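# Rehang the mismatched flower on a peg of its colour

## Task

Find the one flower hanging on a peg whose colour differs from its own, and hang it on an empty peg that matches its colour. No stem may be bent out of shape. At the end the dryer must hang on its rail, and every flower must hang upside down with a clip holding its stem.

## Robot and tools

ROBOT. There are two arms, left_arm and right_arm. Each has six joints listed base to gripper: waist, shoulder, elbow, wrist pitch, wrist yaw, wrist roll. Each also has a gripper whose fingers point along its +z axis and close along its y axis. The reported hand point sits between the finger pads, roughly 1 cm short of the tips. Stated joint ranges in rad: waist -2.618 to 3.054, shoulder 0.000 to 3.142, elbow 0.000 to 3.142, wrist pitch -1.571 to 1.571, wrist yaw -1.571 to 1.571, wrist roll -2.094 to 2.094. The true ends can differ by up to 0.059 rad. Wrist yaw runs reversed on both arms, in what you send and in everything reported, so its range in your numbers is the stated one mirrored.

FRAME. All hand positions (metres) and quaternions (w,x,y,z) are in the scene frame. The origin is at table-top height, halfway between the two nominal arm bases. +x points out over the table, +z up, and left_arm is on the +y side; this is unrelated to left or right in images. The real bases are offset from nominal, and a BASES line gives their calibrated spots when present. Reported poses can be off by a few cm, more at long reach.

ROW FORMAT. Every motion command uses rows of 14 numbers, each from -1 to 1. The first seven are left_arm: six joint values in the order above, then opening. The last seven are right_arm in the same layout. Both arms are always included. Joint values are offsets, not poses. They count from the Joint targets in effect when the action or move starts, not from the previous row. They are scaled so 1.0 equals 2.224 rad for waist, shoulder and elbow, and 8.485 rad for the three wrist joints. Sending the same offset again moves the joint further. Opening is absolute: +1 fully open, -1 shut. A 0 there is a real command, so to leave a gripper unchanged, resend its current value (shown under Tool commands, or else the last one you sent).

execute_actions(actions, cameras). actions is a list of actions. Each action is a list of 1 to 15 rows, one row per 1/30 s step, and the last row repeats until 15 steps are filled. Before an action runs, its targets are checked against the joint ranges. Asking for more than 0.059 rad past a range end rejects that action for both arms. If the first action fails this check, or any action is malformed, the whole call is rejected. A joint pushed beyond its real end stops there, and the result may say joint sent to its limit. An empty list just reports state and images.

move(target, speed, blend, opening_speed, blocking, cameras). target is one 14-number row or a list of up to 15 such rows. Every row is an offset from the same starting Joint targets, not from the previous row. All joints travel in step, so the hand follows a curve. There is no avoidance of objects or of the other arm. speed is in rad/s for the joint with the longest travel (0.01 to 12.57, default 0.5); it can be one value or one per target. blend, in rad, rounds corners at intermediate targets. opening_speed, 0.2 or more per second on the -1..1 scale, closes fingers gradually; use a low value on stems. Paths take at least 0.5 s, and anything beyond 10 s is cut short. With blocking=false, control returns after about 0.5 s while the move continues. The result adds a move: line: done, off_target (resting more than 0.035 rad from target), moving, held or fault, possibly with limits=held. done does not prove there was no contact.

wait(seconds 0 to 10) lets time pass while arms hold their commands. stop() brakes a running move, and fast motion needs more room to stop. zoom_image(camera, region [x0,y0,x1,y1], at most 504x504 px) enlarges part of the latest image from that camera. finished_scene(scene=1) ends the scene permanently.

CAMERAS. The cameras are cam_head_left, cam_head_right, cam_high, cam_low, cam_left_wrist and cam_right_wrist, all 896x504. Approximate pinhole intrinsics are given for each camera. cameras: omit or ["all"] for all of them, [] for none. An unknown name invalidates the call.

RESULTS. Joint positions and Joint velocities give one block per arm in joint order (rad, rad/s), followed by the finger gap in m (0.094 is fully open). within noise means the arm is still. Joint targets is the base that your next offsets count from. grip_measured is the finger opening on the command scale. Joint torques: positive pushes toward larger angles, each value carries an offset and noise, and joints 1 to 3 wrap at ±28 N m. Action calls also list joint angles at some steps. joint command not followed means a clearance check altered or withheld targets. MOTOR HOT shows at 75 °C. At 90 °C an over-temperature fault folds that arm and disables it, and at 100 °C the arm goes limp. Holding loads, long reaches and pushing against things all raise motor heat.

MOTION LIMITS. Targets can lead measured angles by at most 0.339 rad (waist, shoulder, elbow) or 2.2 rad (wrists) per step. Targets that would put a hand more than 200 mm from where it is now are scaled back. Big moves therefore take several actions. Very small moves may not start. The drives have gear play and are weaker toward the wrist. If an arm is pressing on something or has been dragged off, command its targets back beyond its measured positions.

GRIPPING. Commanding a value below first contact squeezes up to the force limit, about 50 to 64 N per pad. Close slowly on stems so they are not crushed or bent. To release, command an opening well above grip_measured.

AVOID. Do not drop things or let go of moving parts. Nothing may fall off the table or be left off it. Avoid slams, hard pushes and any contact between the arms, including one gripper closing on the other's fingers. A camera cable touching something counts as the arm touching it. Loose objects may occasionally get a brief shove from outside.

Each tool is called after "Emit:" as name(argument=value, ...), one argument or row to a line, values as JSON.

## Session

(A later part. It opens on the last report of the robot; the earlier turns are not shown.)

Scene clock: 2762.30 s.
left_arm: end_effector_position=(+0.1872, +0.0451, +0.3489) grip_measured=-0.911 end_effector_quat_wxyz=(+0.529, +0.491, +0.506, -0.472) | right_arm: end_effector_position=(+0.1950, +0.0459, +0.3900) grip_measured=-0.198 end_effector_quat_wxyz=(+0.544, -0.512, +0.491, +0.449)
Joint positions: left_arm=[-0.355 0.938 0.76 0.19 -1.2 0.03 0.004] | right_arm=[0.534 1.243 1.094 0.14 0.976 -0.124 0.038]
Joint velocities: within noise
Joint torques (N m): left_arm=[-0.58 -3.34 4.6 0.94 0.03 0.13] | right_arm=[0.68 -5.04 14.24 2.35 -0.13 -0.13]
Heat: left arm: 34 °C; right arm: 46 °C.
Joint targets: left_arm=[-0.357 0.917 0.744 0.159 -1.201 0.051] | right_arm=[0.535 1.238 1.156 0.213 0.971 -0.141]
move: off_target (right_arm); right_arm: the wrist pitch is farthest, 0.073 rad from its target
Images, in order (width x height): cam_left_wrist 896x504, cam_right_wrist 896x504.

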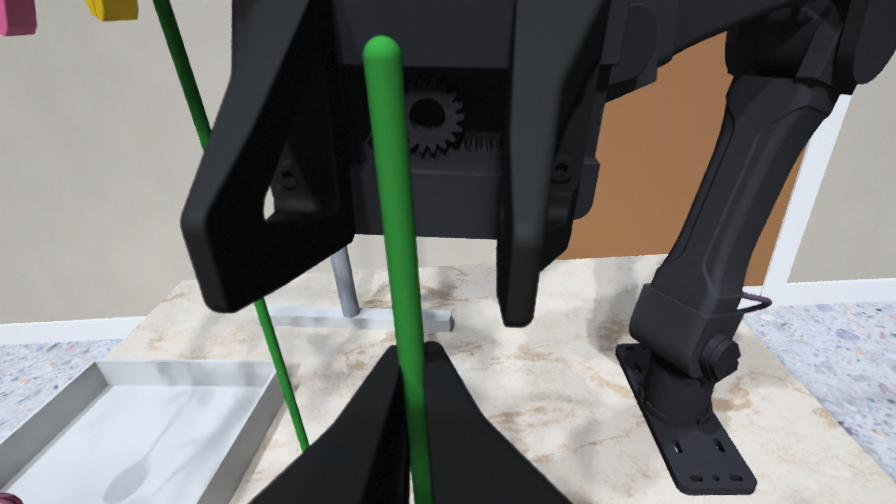

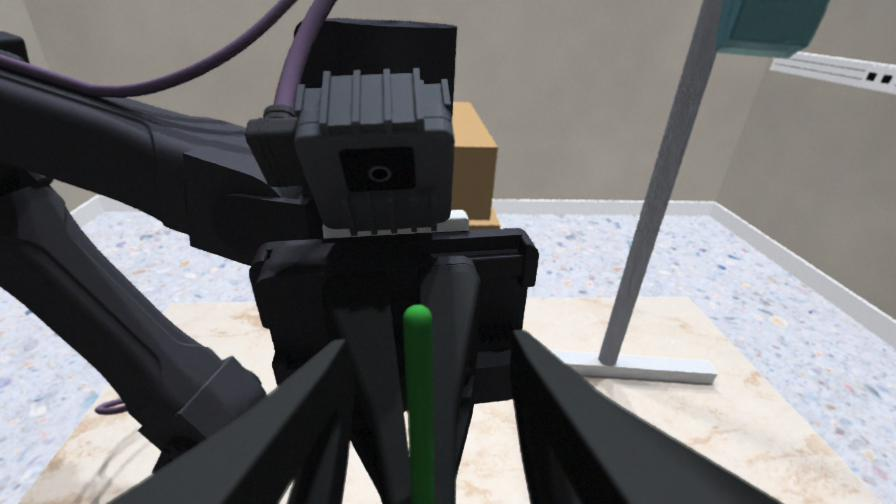

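Emit:
move(
  target=[0,0,0,0,0,0,-0.96,0,0,0,0,0,0,-0.7],
  opening_speed=0.3,
  cameras=["cam_right_wrist","cam_left_wrist"],
)

Emit:
zoom_image(
  camera="cam_right_wrist",
  region=[300, 280, 540, 504],
)

Scene clock: 2774.97 s.
left_arm: end_effector_position=(+0.1872, +0.0451, +0.3489) grip_measured=-0.911 end_effector_quat_wxyz=(+0.529, +0.491, +0.506, -0.472) | right_arm: end_effector_position=(+0.1950, +0.0459, +0.3900) grip_measured=-0.698 end_effector_quat_wxyz=(+0.544, -0.512, +0.491, +0.449)
Joint positions: left_arm=[-0.355 0.938 0.76 0.19 -1.2 0.03 0.004] | right_arm=[0.534 1.243 1.094 0.14 0.976 -0.124 0.014]
Joint velocities: within noise
Joint torques (N m): left_arm=[-0.2 -2.96 4.74 0.92 0.03 0.15] | right_arm=[0.62 -5.04 14.24 2.35 -0.11 -0.13]
Heat: left arm: 34 °C; right arm: 48 °C.
Joint targets: left_arm=[-0.357 0.917 0.744 0.159 -1.201 0.051] | right_arm=[0.535 1.238 1.156 0.213 0.971 -0.141]
move: off_target (right_arm); right_arm: the wrist pitch is farthest, 0.073 rad from its target
Images, in order (width x height): cam_left_wrist 896x504, cam_right_wrist 896x504.

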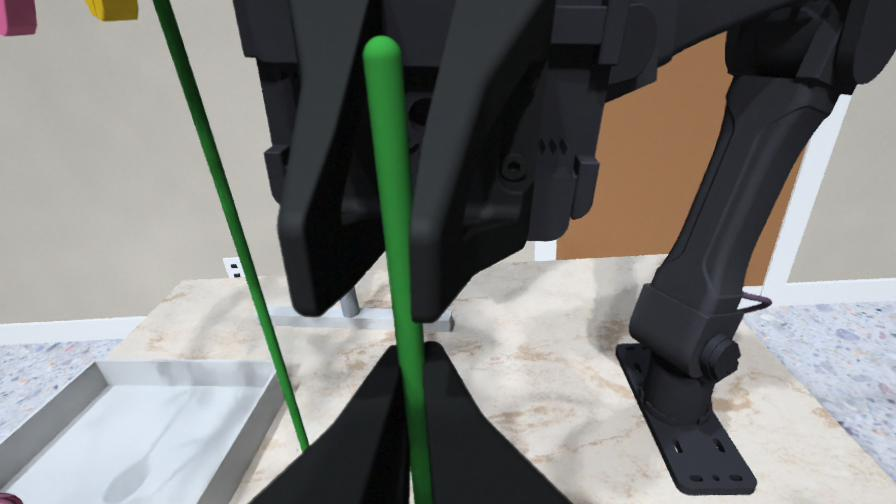

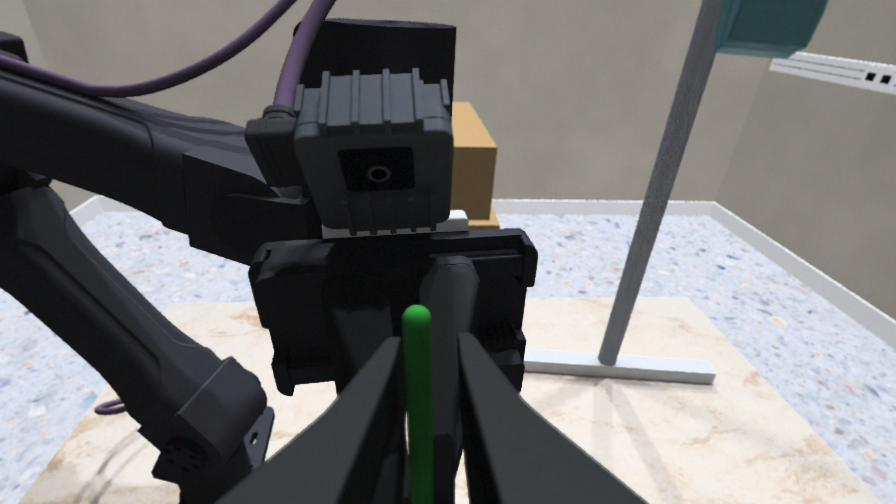

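Scaled by 2.100 from the camera's 896x504 image, which has a finer 1280x720 frame.

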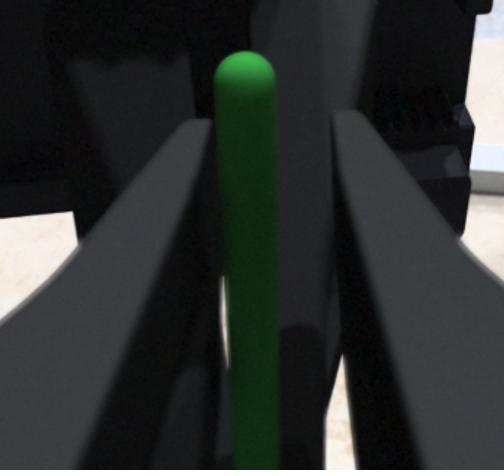

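Emit:
move(
  target=[0,0,0,0,0,0,-0.96,0.0031,0,0,0,0,0,-0.8],
  opening_speed=0.2,
  cameras=["cam_right_wrist","cam_left_wrist"],
)

Emit:
zoom_image(
  camera="cam_right_wrist",
  region=[300, 280, 540, 504],
)

Scene clock: 2793.83 s.
left_arm: end_effector_position=(+0.1883, +0.0460, +0.3489) grip_measured=-0.911 end_effector_quat_wxyz=(+0.530, +0.490, +0.508, -0.471) | right_arm: end_effector_position=(+0.1936, +0.0470, +0.3900) grip_measured=-0.798 end_effector_quat_wxyz=(+0.543, -0.513, +0.489, +0.450)
Joint positions: left_arm=[-0.351 0.938 0.76 0.19 -1.2 0.03 0.004] | right_arm=[0.538 1.243 1.094 0.14 0.976 -0.124 0.009]
Joint velocities: within noise
Joint torques (N m): left_arm=[-0.4 -3.23 4.67 0.9 0.02 0.15] | right_arm=[0.75 -5.04 14.24 2.35 -0.11 -0.12]
Heat: left arm: 33 °C; right arm: 49 °C.
Joint targets: left_arm=[-0.357 0.917 0.744 0.159 -1.201 0.051] | right_arm=[0.542 1.238 1.156 0.213 0.971 -0.141]
move: off_target (right_arm); right_arm: the wrist pitch is farthest, 0.073 rad from its target
Images, in order (width x height): cam_left_wrist 896x504, cam_right_wrist 896x504.

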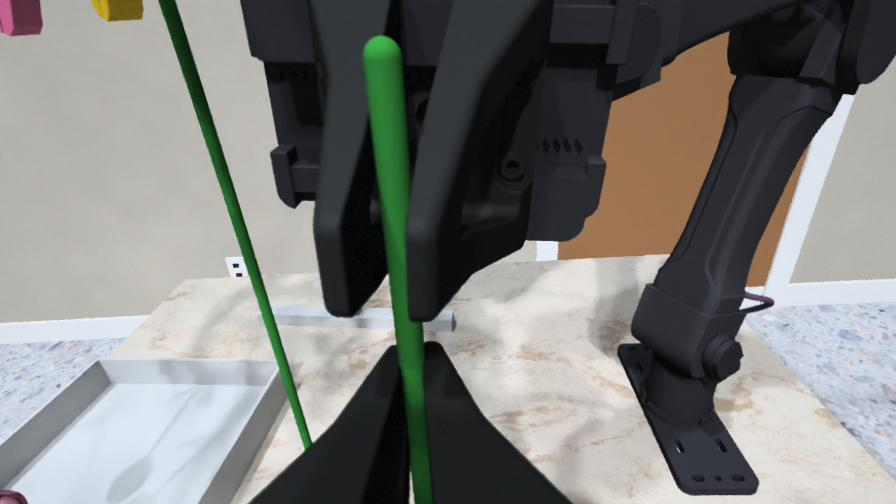

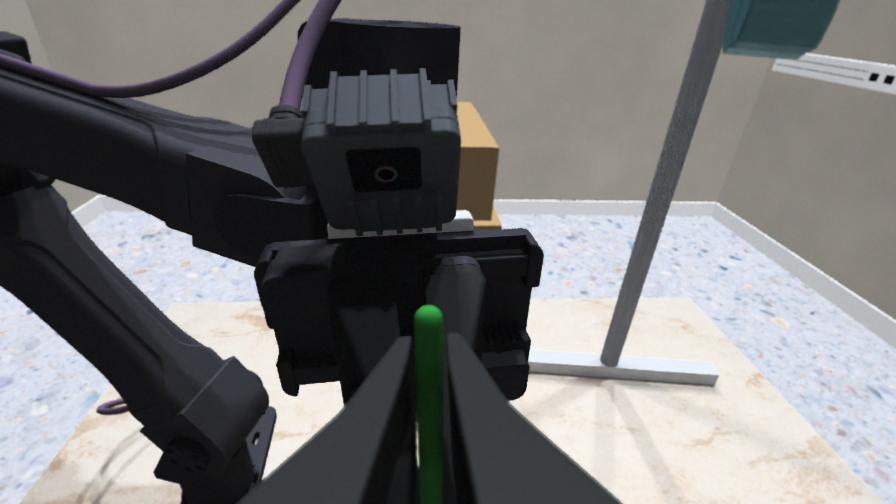

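Scaled by 2.100 from the camera's 896x504 image, which has a finer 1280x720 frame.

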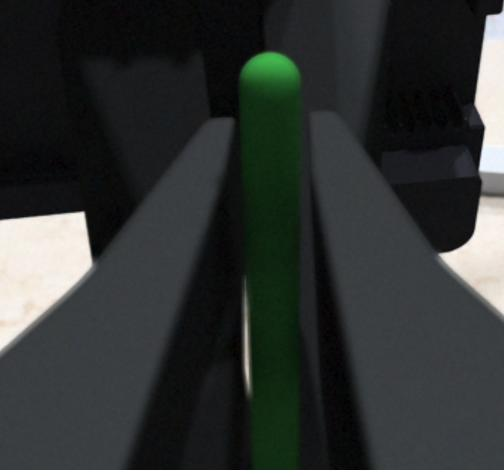

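Emit:
move(
  target=[0,0,0,0,0,0,-0.96,0.0034,0,0,0,0,0,-0.8],
  opening_speed=0.2,
  cameras=["cam_right_wrist"],
)

Emit:
zoom_image(
  camera="cam_right_wrist",
  region=[300, 280, 540, 504],
)

Scene clock: 2802.10 s.
left_arm: end_effector_position=(+0.1883, +0.0460, +0.3489) grip_measured=-0.911 end_effector_quat_wxyz=(+0.530, +0.490, +0.508, -0.471) | right_arm: end_effector_position=(+0.1936, +0.0470, +0.3900) grip_measured=-0.798 end_effector_quat_wxyz=(+0.543, -0.513, +0.489, +0.450)
Joint positions: left_arm=[-0.351 0.938 0.76 0.19 -1.2 0.03 0.004] | right_arm=[0.538 1.243 1.094 0.14 0.976 -0.124 0.009]
Joint velocities: within noise
Joint torques (N m): left_arm=[-0.35 -3.14 4.72 0.9 0.05 0.13] | right_arm=[0.75 -5.05 14.23 2.35 -0.11 -0.12]
Heat: left arm: 33 °C; right arm: 49 °C.
Joint targets: left_arm=[-0.357 0.917 0.744 0.159 -1.201 0.051] | right_arm=[0.550 1.238 1.156 0.213 0.971 -0.141]
move: off_target (right_arm); right_arm: the wrist pitch is farthest, 0.073 rad from its target
Images, in order (width x height): cam_right_wrist 896x504.

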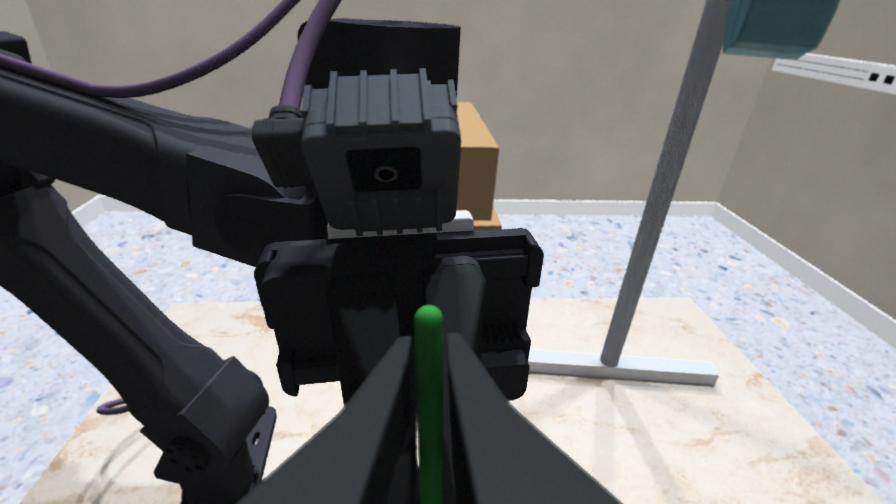

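Scaled by 2.100 from the camera's 896x504 image, which has a finer 1280x720 frame.

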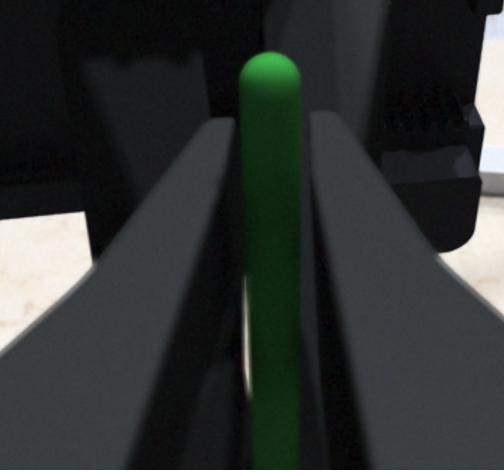

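Emit:
move(
  target=[0,0,0,0,0,0,-0.96,0,0,0,0,0,0,-0.96],
  opening_speed=0.2,
  cameras=["cam_right_wrist","cam_left_wrist"],
)

Emit:
zoom_image(
  camera="cam_right_wrist",
  region=[300, 280, 540, 504],
)

Scene clock: 2814.87 s.
left_arm: end_effector_position=(+0.1886, +0.0463, +0.3489) grip_measured=-0.911 end_effector_quat_wxyz=(+0.531, +0.491, +0.507, -0.469) | right_arm: end_effector_position=(+0.1931, +0.0474, +0.3900) grip_measured=-0.887 end_effector_quat_wxyz=(+0.542, -0.513, +0.489, +0.451)
Joint positions: left_arm=[-0.349 0.938 0.76 0.19 -1.2 0.035 0.004] | right_arm=[0.54 1.243 1.094 0.14 0.976 -0.124 0.005]
Joint velocities: within noise
Joint torques (N m): left_arm=[-0.25 -3.07 4.66 0.89 0.03 0.11] | right_arm=[0.75 -5.04 14.23 2.35 -0.11 -0.13]
Heat: left arm: 33 °C; right arm: 50 °C.
Joint targets: left_arm=[-0.357 0.917 0.744 0.159 -1.201 0.051] | right_arm=[0.550 1.238 1.156 0.213 0.971 -0.141]
move: off_target (right_arm); right_arm: the wrist pitch is farthest, 0.073 rad from its target
Images, in order (width x height): cam_left_wrist 896x504, cam_right_wrist 896x504.

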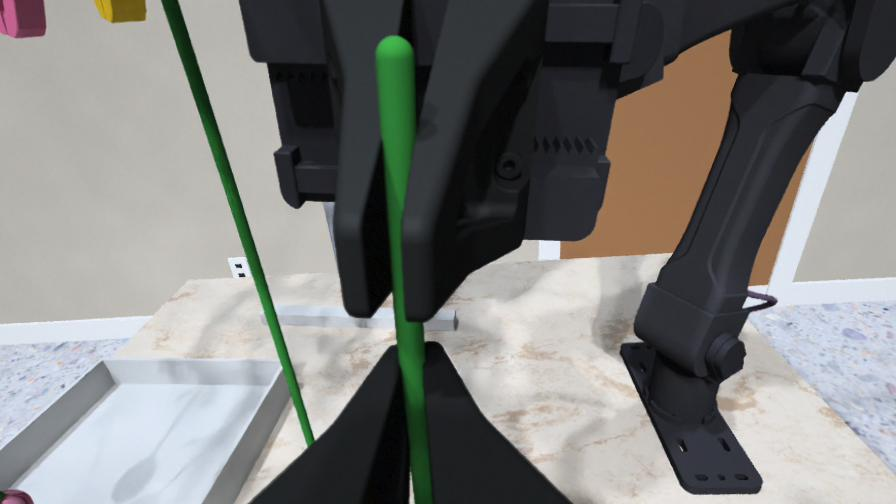

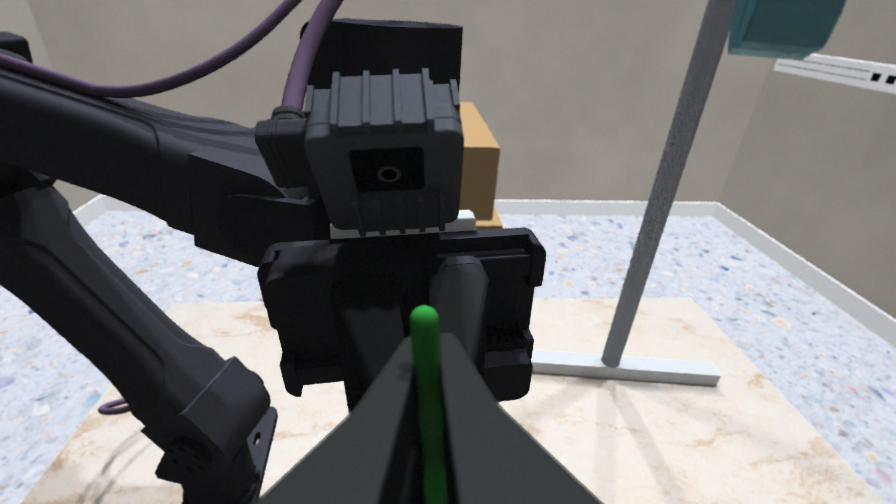

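Scaled by 2.100 from the camera's 896x504 image, which has a finer 1280x720 frame.

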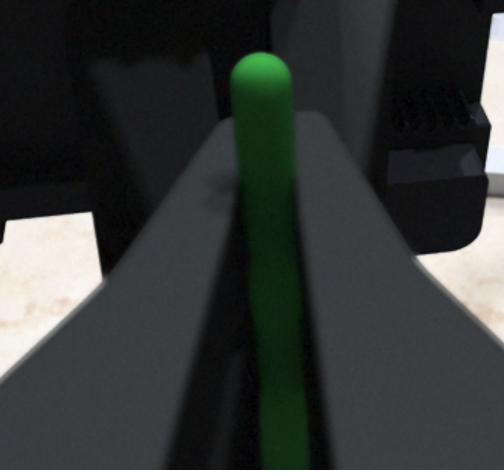

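Emit:
move(
  target=[0,0,0,0,0,0,-0.5,0,0,0,0,0,0,-0.96],
  opening_speed=0.25,
  cameras=["cam_right_wrist","cam_left_wrist"],
)

Scene clock: 2835.77 s.
left_arm: end_effector_position=(+0.1893, +0.0469, +0.3489) grip_measured=-0.502 end_effector_quat_wxyz=(+0.532, +0.490, +0.508, -0.468) | right_arm: end_effector_position=(+0.1922, +0.0481, +0.3900) grip_measured=-0.887 end_effector_quat_wxyz=(+0.542, -0.514, +0.488, +0.452)
Joint positions: left_arm=[-0.346 0.938 0.76 0.19 -1.2 0.035 0.023] | right_arm=[0.543 1.243 1.094 0.14 0.976 -0.124 0.005]
Joint velocities: within noise
Joint torques (N m): left_arm=[-0.14 -2.97 4.57 0.9 0.04 0.07] | right_arm=[0.76 -5.05 14.23 2.35 -0.11 -0.12]
Heat: left arm: 33 °C; right arm: 50 °C.
Joint targets: left_arm=[-0.357 0.917 0.744 0.159 -1.201 0.051] | right_arm=[0.550 1.238 1.156 0.213 0.971 -0.141]
move: off_target (right_arm); right_arm: the wrist pitch is farthest, 0.073 rad from its target
Images, in order (width x height): cam_left_wrist 896x504, cam_right_wrist 896x504.

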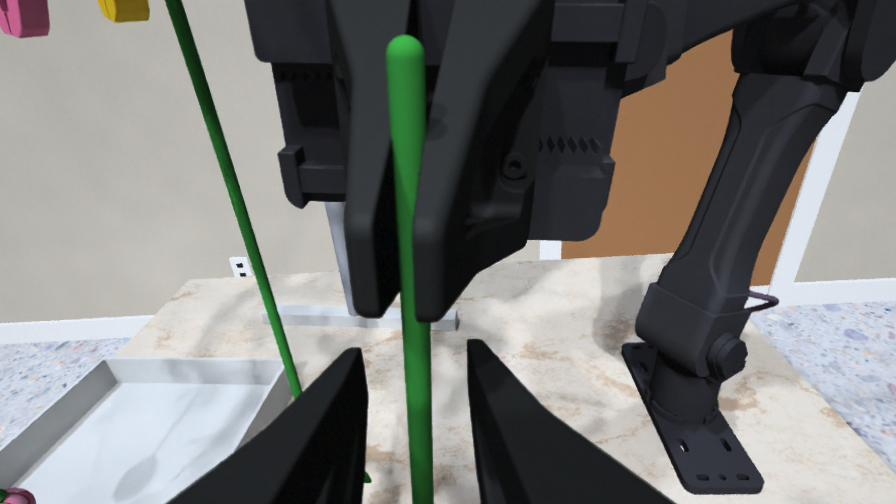

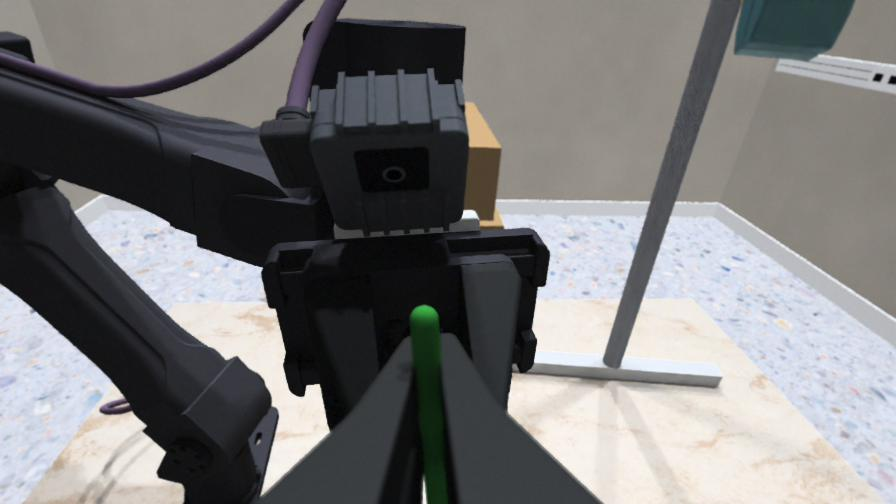

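Emit:
move(
  target=[0,0.0126,-0.0746,0.0303,0,0,-0.5,0,0,0,0,0,0,-0.96],
  speed=0.12,
  cameras=["cam_right_wrist","cam_left_wrist"],
)

Scene clock: 2841.60 s.
left_arm: end_effector_position=(+0.1910, +0.0464, +0.3029) grip_measured=-0.502 end_effector_quat_wxyz=(+0.525, +0.487, +0.514, -0.472) | right_arm: end_effector_position=(+0.1922, +0.0481, +0.3900) grip_measured=-0.887 end_effector_quat_wxyz=(+0.542, -0.514, +0.488, +0.452)
Joint positions: left_arm=[-0.346 0.952 0.595 0.348 -1.2 0.035 0.023] | right_arm=[0.543 1.243 1.094 0.14 0.976 -0.124 0.005]
Joint velocities: within noise
Joint torques (N m): left_arm=[-0.61 -1.69 4.6 1.81 0.04 0.11] | right_arm=[0.75 -5.05 14.24 2.35 -0.11 -0.12]
Heat: left arm: 33 °C; right arm: 50 °C.
Joint targets: left_arm=[-0.357 0.945 0.578 0.416 -1.201 0.051] | right_arm=[0.550 1.238 1.156 0.213 0.971 -0.141]
move: off_target (left_arm, right_arm); left_arm: the wrist pitch is farthest, 0.068 rad from its target; right_arm: the wrist pitch is farthest, 0.073 rad from its target
Images, in order (width x height): cam_left_wrist 896x504, cam_right_wrist 896x504.

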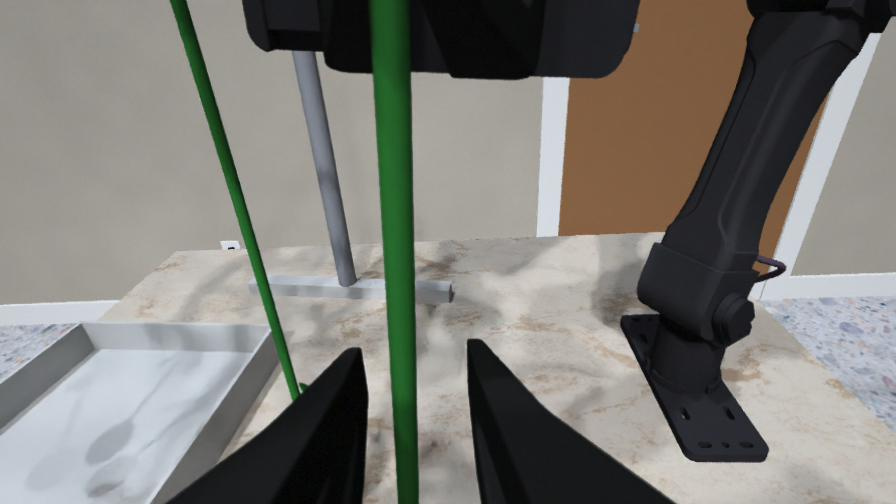

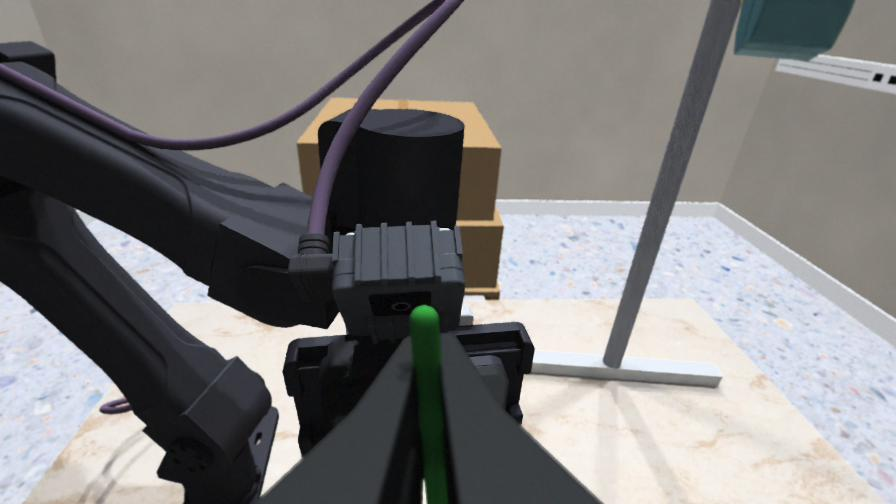

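Emit:
move(
  target=[0.0121,0,0,0,0,0.0028,-0.5,0,0,0,0,0,0,-0.96],
  speed=0.12,
  cameras=["cam_left_wrist"],
)

Emit:
zoom_image(
  camera="cam_left_wrist",
  region=[260, 200, 560, 504],
)

Scene clock: 2857.63 s.
left_arm: end_effector_position=(+0.1924, +0.0476, +0.3031) grip_measured=-0.502 end_effector_quat_wxyz=(+0.531, +0.490, +0.511, -0.465) | right_arm: end_effector_position=(+0.1922, +0.0481, +0.3900) grip_measured=-0.887 end_effector_quat_wxyz=(+0.542, -0.514, +0.488, +0.452)
Joint positions: left_arm=[-0.34 0.952 0.595 0.349 -1.2 0.053 0.023] | right_arm=[0.543 1.243 1.094 0.14 0.976 -0.124 0.005]
Joint velocities: within noise
Joint torques (N m): left_arm=[0.69 -1.87 4.85 1.76 -0.03 0.13] | right_arm=[0.76 -5.04 14.23 2.35 -0.11 -0.12]
Heat: left arm: 33 °C; right arm: 51 °C.
Joint targets: left_arm=[-0.330 0.945 0.578 0.416 -1.201 0.074] | right_arm=[0.550 1.238 1.156 0.213 0.971 -0.141]
move: off_target (left_arm, right_arm); left_arm: the wrist pitch is farthest, 0.067 rad from its target; right_arm: the wrist pitch is farthest, 0.073 rad from its target
Images, in order (width x height): cam_left_wrist 896x504.

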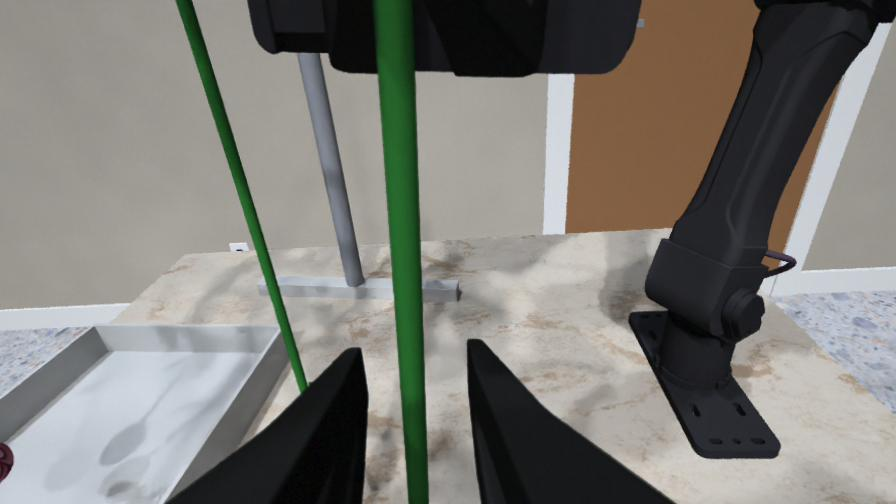

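Scaled by 1.658 from the camera's 896x504 image, which has a finer 1280x720 frame.

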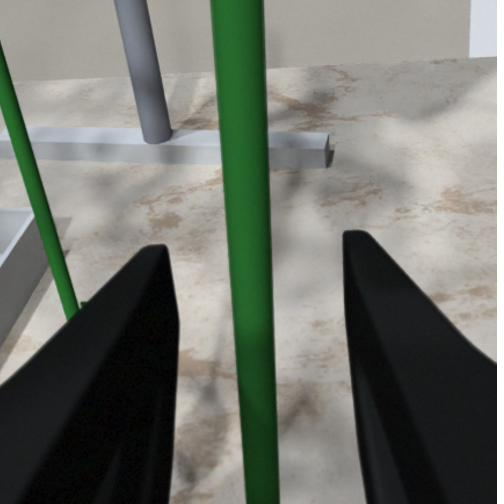

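Emit:
move(
  target=[0,0,0,0,0,0,-0.96,0,0,0,0,0,0,-0.96],
  opening_speed=0.25,
  cameras=["cam_left_wrist","cam_right_wrist"],
)

Scene clock: 2863.60 s.
left_arm: end_effector_position=(+0.1927, +0.0476, +0.3031) grip_measured=-0.913 end_effector_quat_wxyz=(+0.532, +0.490, +0.511, -0.464) | right_arm: end_effector_position=(+0.1929, +0.0477, +0.3900) grip_measured=-0.887 end_effector_quat_wxyz=(+0.542, -0.513, +0.489, +0.451)
Joint positions: left_arm=[-0.34 0.952 0.595 0.349 -1.199 0.055 0.004] | right_arm=[0.541 1.243 1.094 0.14 0.975 -0.124 0.005]
Joint velocities: within noise
Joint torques (N m): left_arm=[0.68 -1.83 4.62 1.78 0 0.17] | right_arm=[0.75 -5.04 14.24 2.35 -0.11 -0.12]
Heat: left arm: 33 °C; right arm: 51 °C.
Joint targets: left_arm=[-0.330 0.945 0.578 0.416 -1.201 0.074] | right_arm=[0.550 1.238 1.156 0.213 0.971 -0.141]
move: off_target (left_arm, right_arm); left_arm: the wrist pitch is farthest, 0.067 rad from its target; right_arm: the wrist pitch is farthest, 0.073 rad from its target
Images, in order (width x height): cam_left_wrist 896x504, cam_right_wrist 896x504.

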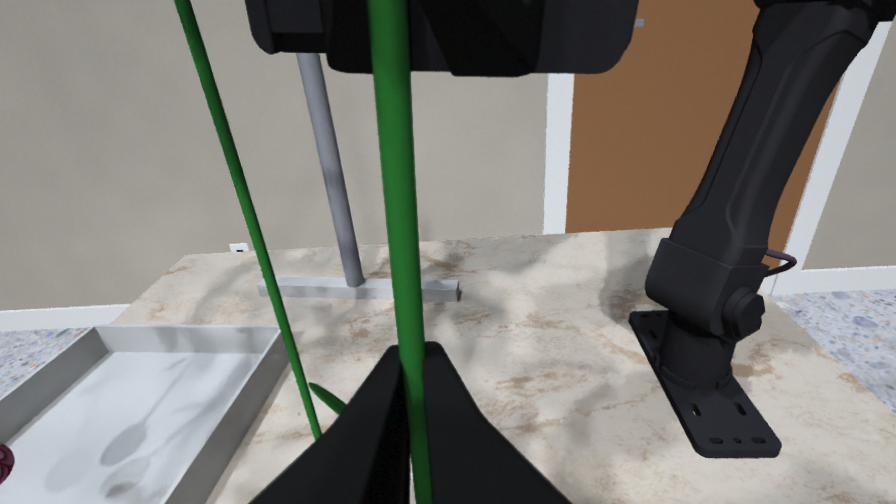

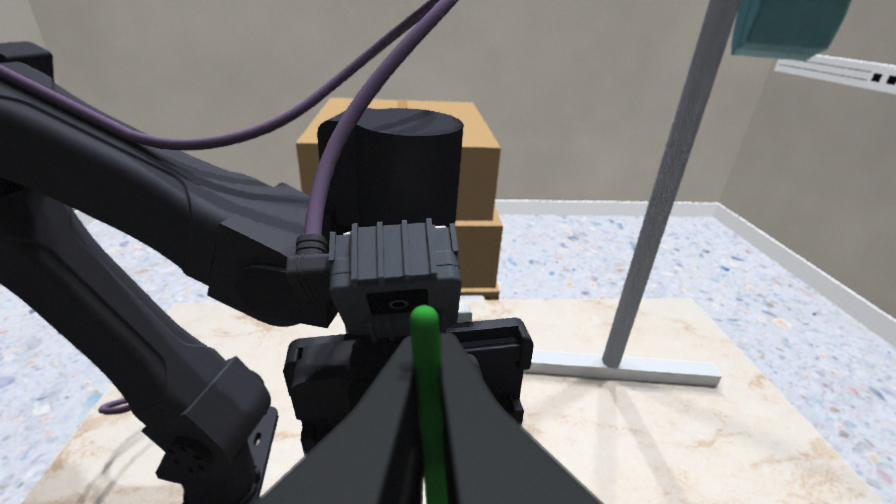

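Emit:
move(
  target=[0,0,0,0,0,0,-0.96,0,0,0,0,0,0,-0.5],
  opening_speed=0.3,
  cameras=["cam_left_wrist","cam_right_wrist"],
)

Scene clock: 2869.23 s.
left_arm: end_effector_position=(+0.1920, +0.0470, +0.3031) grip_measured=-0.913 end_effector_quat_wxyz=(+0.532, +0.491, +0.510, -0.465) | right_arm: end_effector_position=(+0.1939, +0.0470, +0.3900) grip_measured=-0.502 end_effector_quat_wxyz=(+0.543, -0.513, +0.490, +0.450)
Joint positions: left_arm=[-0.343 0.952 0.595 0.349 -1.199 0.056 0.004] | right_arm=[0.538 1.243 1.094 0.14 0.975 -0.124 0.023]
Joint velocities: within noise
Joint torques (N m): left_arm=[0.55 -1.73 4.64 1.75 0.02 0.12] | right_arm=[0.75 -5.05 14.24 2.35 -0.11 -0.12]
Heat: left arm: 33 °C; right arm: 51 °C.
Joint targets: left_arm=[-0.330 0.945 0.578 0.416 -1.201 0.074] | right_arm=[0.550 1.238 1.156 0.213 0.971 -0.141]
move: off_target (left_arm, right_arm); left_arm: the wrist pitch is farthest, 0.067 rad from its target; right_arm: the wrist pitch is farthest, 0.073 rad from its target
Images, in order (width x height): cam_left_wrist 896x504, cam_right_wrist 896x504.

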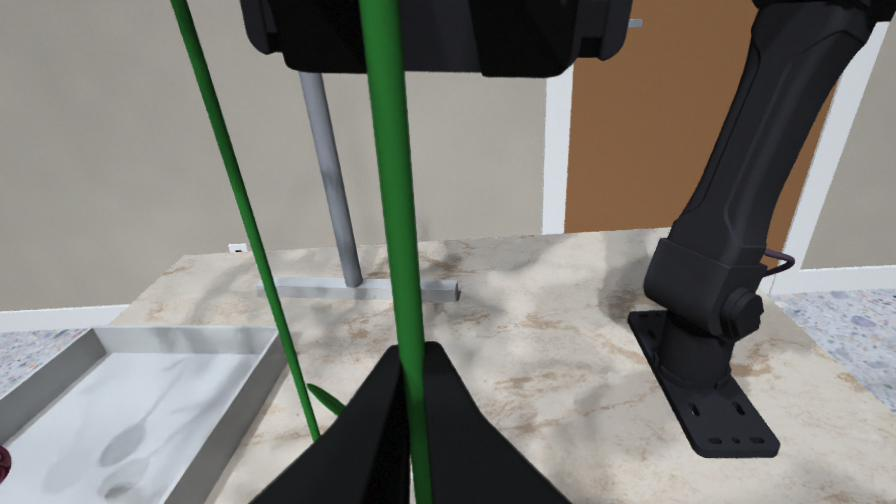

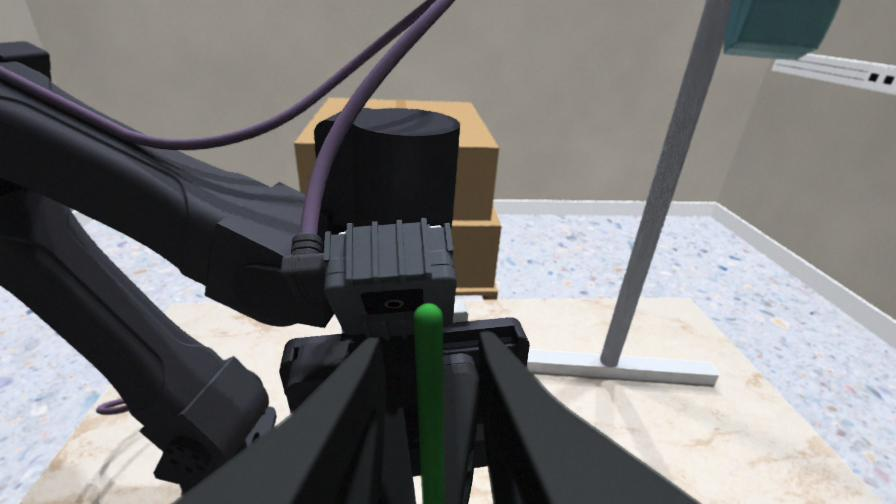

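Emit:
move(
  target=[
    [0,0,0,0,0,0,-0.96,-0.0540,-0.0459,-0.0517,-0.0151,0.0134,0,-0.5],
    [0,0,0,0,0,0,-0.96,-0.1430,-0.0886,-0.0746,-0.0207,0.0352,0,-0.5],
  ],
  speed=[0.15,0.3],
  blend=[0.05,0],
  cameras=["cam_right_wrist"],
)

Scene clock: 2912.37 s.
left_arm: end_effector_position=(+0.1920, +0.0470, +0.3031) grip_measured=-0.913 end_effector_quat_wxyz=(+0.532, +0.491, +0.510, -0.465) | right_arm: end_effector_position=(+0.1797, -0.0357, +0.3998) grip_measured=-0.502 end_effector_quat_wxyz=(+0.558, -0.514, +0.481, +0.439)
Joint positions: left_arm=[-0.343 0.952 0.595 0.349 -1.199 0.056 0.004] | right_arm=[0.235 1.064 1.01 0.083 1.263 -0.124 0.023]
Joint velocities: within noise
Joint torques (N m): left_arm=[0.68 -1.87 4.72 1.77 -0.03 0.15] | right_arm=[-0.59 -4.64 6.22 1.11 0.08 -0.12]
Heat: left arm: 32 °C; right arm: 51 °C.
Joint targets: left_arm=[-0.330 0.945 0.578 0.416 -1.201 0.074] | right_arm=[0.232 1.041 0.990 0.037 1.269 -0.141]
move: off_target (left_arm, right_arm); left_arm: the wrist pitch is farthest, 0.067 rad from its target; right_arm: the wrist pitch is farthest, 0.046 rad from its target
Images, in order (width x height): cam_right_wrist 896x504.

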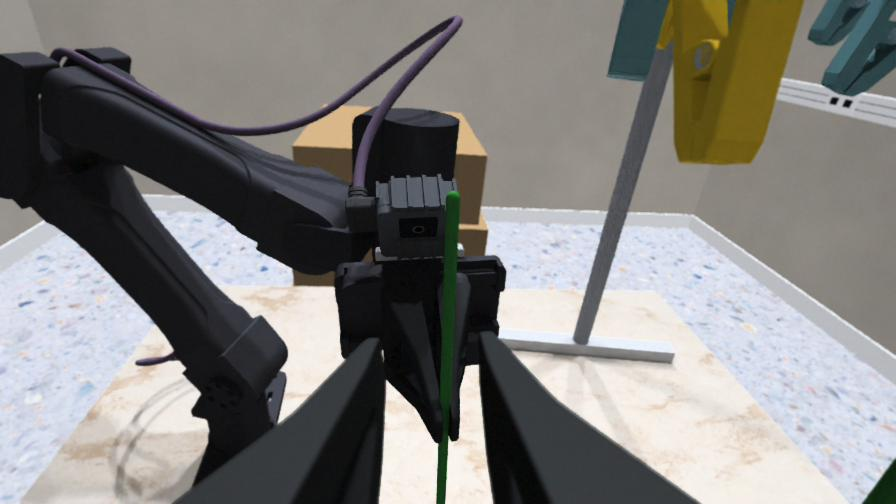

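Emit:
move(
  target=[
    [0,0,0,0,0,0,-0.96,-0.2277,-0.0256,0.0670,-0.0161,0.0325,0.0090,0.15],
    [-0.5701,0.0328,0.0405,0.0060,0.2347,0,-0.96,-0.2277,0.2882,0.3701,-0.0059,0.0325,0.0090,0.15],
  ],
  speed=[0.4,0.6],
  blend=[0.05,0],
  opening_speed=0.4,
  cameras=["cam_right_wrist","cam_left_wrist"],
)

Scene clock: 2928.93 s.
left_arm: end_effector_position=(+0.1367, -0.0448, +0.2929) grip_measured=-0.913 end_effector_quat_wxyz=(+0.663, +0.294, +0.653, -0.218) | right_arm: end_effector_position=(+0.3628, -0.1888, +0.4597) grip_measured=+0.148 end_effector_quat_wxyz=(+0.591, -0.438, +0.554, +0.389)
Joint positions: left_arm=[-1.588 1.024 0.608 0.379 0.791 0.079 0.004] | right_arm=[-0.264 1.685 1.755 -0.049 1.528 -0.066 0.054]
Joint velocities: within noise
Joint torques (N m): left_arm=[-0.35 -2.54 11.48 2.22 0.09 0.04] | right_arm=[-0.62 -8.84 13.19 1.66 0.09 0.09]
Heat: left arm: 34 °C; right arm: 47 °C.
Joint targets: left_arm=[-1.598 1.018 0.668 0.467 0.790 0.074] | right_arm=[-0.275 1.682 1.814 -0.013 1.545 -0.065]
move: off_target (left_arm, right_arm); left_arm: the wrist pitch is farthest, 0.088 rad from its target; right_arm: the elbow is farthest, 0.058 rad from its target
Images, in order (width x height): cam_left_wrist 896x504, cam_right_wrist 896x504.

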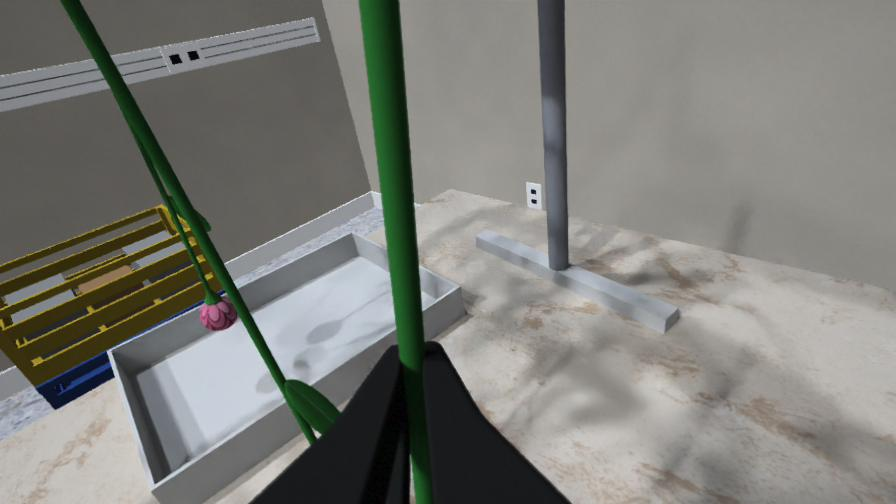

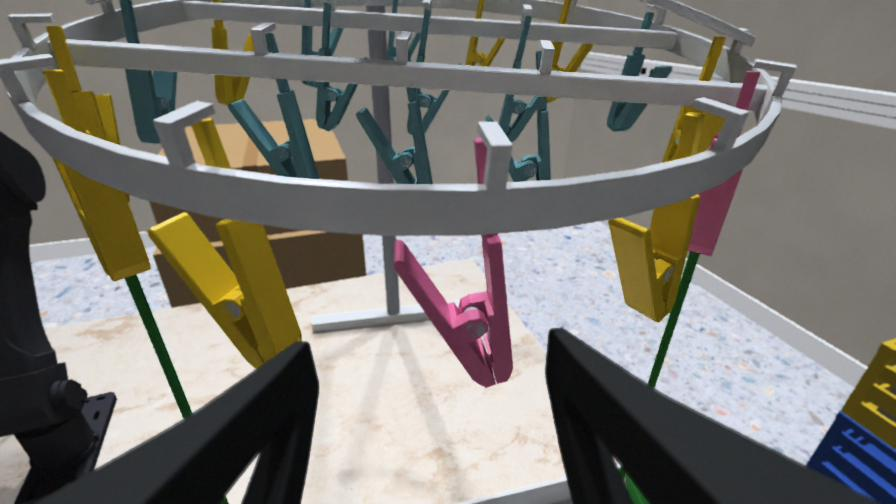

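Emit:
move(
  target=[0.0018,0.3790,0.3300,0.0140,0.0884,0,-0.96,0.0333,0.0445,0.0531,-0.0114,0,0,0.15],
  speed=0.35,
  cameras=["cam_right_wrist","cam_left_wrist"],
)

Scene clock: 3011.00 s.
left_arm: end_effector_position=(+0.1903, -0.1316, +0.3024) grip_measured=-0.913 end_effector_quat_wxyz=(+0.707, +0.025, +0.707, +0.028) | right_arm: end_effector_position=(+0.3801, -0.1697, +0.4620) grip_measured=+0.148 end_effector_quat_wxyz=(+0.580, -0.456, +0.539, +0.405)
Joint positions: left_arm=[-1.592 1.864 1.346 0.523 1.539 0.079 0.004] | right_arm=[-0.204 1.78 1.875 -0.067 1.528 -0.066 0.054]
Joint velocities: within noise
Joint torques (N m): left_arm=[-0.25 -9.61 10.55 1.56 0.1 0.02] | right_arm=[0.68 -9.42 12.89 0.94 0.09 0.1]
Heat: left arm: 40 °C; right arm: 55 °C.
Joint targets: left_arm=[-1.594 1.861 1.402 0.586 1.540 0.074] | right_arm=[-0.201 1.781 1.932 -0.110 1.545 -0.065]
move: off_target (left_arm, right_arm); left_arm: the wrist pitch is farthest, 0.063 rad from its target; right_arm: the elbow is farthest, 0.057 rad from its target
Images, in order (width x height): cam_left_wrist 896x504, cam_right_wrist 896x504.

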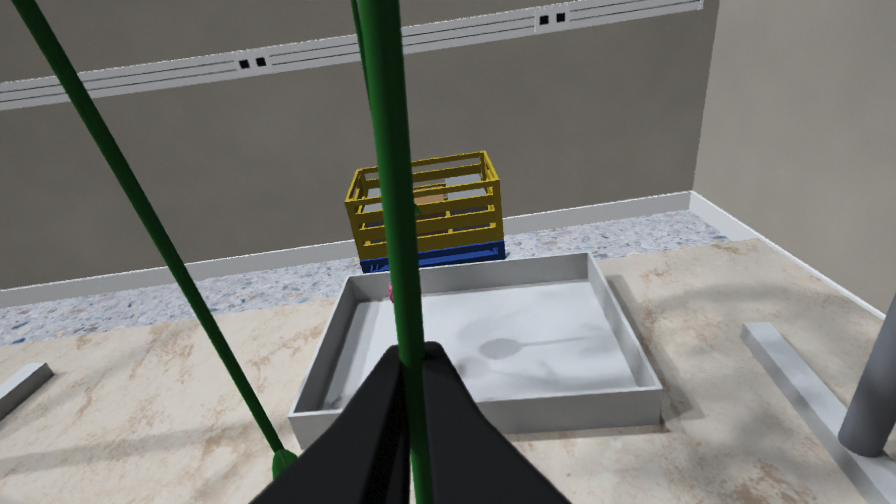

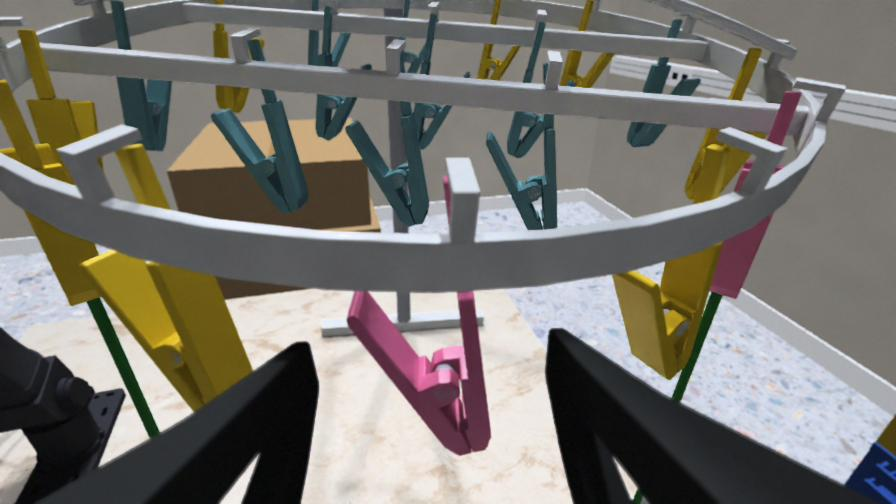

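Emit:
move(
  target=[0,0,0,0,0,0,-0.96,0.0130,0.0025,0.0009,-0.0029,-0.0054,0,0.15],
  speed=0.08,
  cameras=["cam_right_wrist"],
)

Scene clock: 3033.97 s.
left_arm: end_effector_position=(+0.1903, -0.1316, +0.3025) grip_measured=-0.913 end_effector_quat_wxyz=(+0.707, +0.024, +0.707, +0.027) | right_arm: end_effector_position=(+0.3830, -0.1576, +0.4579) grip_measured=+0.148 end_effector_quat_wxyz=(+0.572, -0.451, +0.544, +0.415)
Joint positions: left_arm=[-1.592 1.864 1.346 0.524 1.539 0.079 0.004] | right_arm=[-0.172 1.786 1.875 -0.09 1.505 -0.066 0.054]
Joint velocities: within noise
Joint torques (N m): left_arm=[-0.05 -9.94 10.54 1.55 0.1 0.04] | right_arm=[0.58 -9.58 13.14 0.98 -0.12 0.1]
Heat: left arm: 42 °C; right arm: 48 °C.
Joint targets: left_arm=[-1.594 1.861 1.402 0.586 1.540 0.074] | right_arm=[-0.172 1.786 1.934 -0.134 1.499 -0.065]
move: off_target (left_arm, right_arm); left_arm: the wrist pitch is farthest, 0.062 rad from its target; right_arm: the elbow is farthest, 0.059 rad from its target
Images, in order (width x height): cam_right_wrist 896x504.

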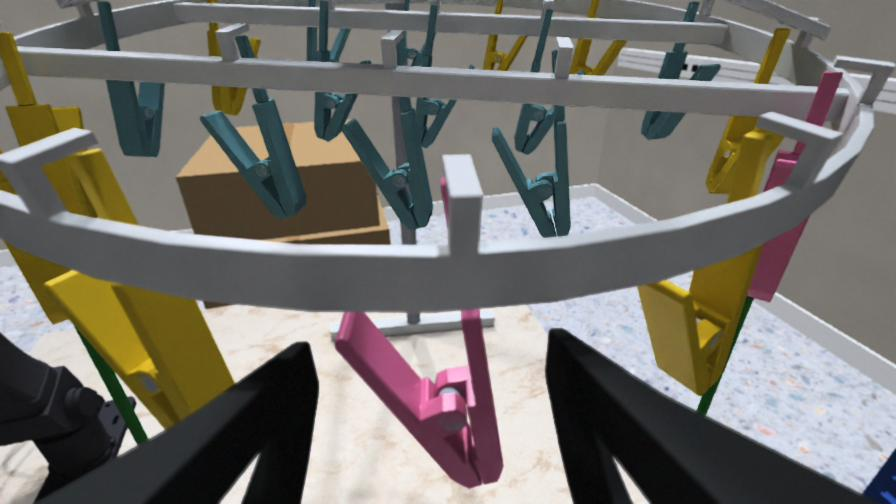

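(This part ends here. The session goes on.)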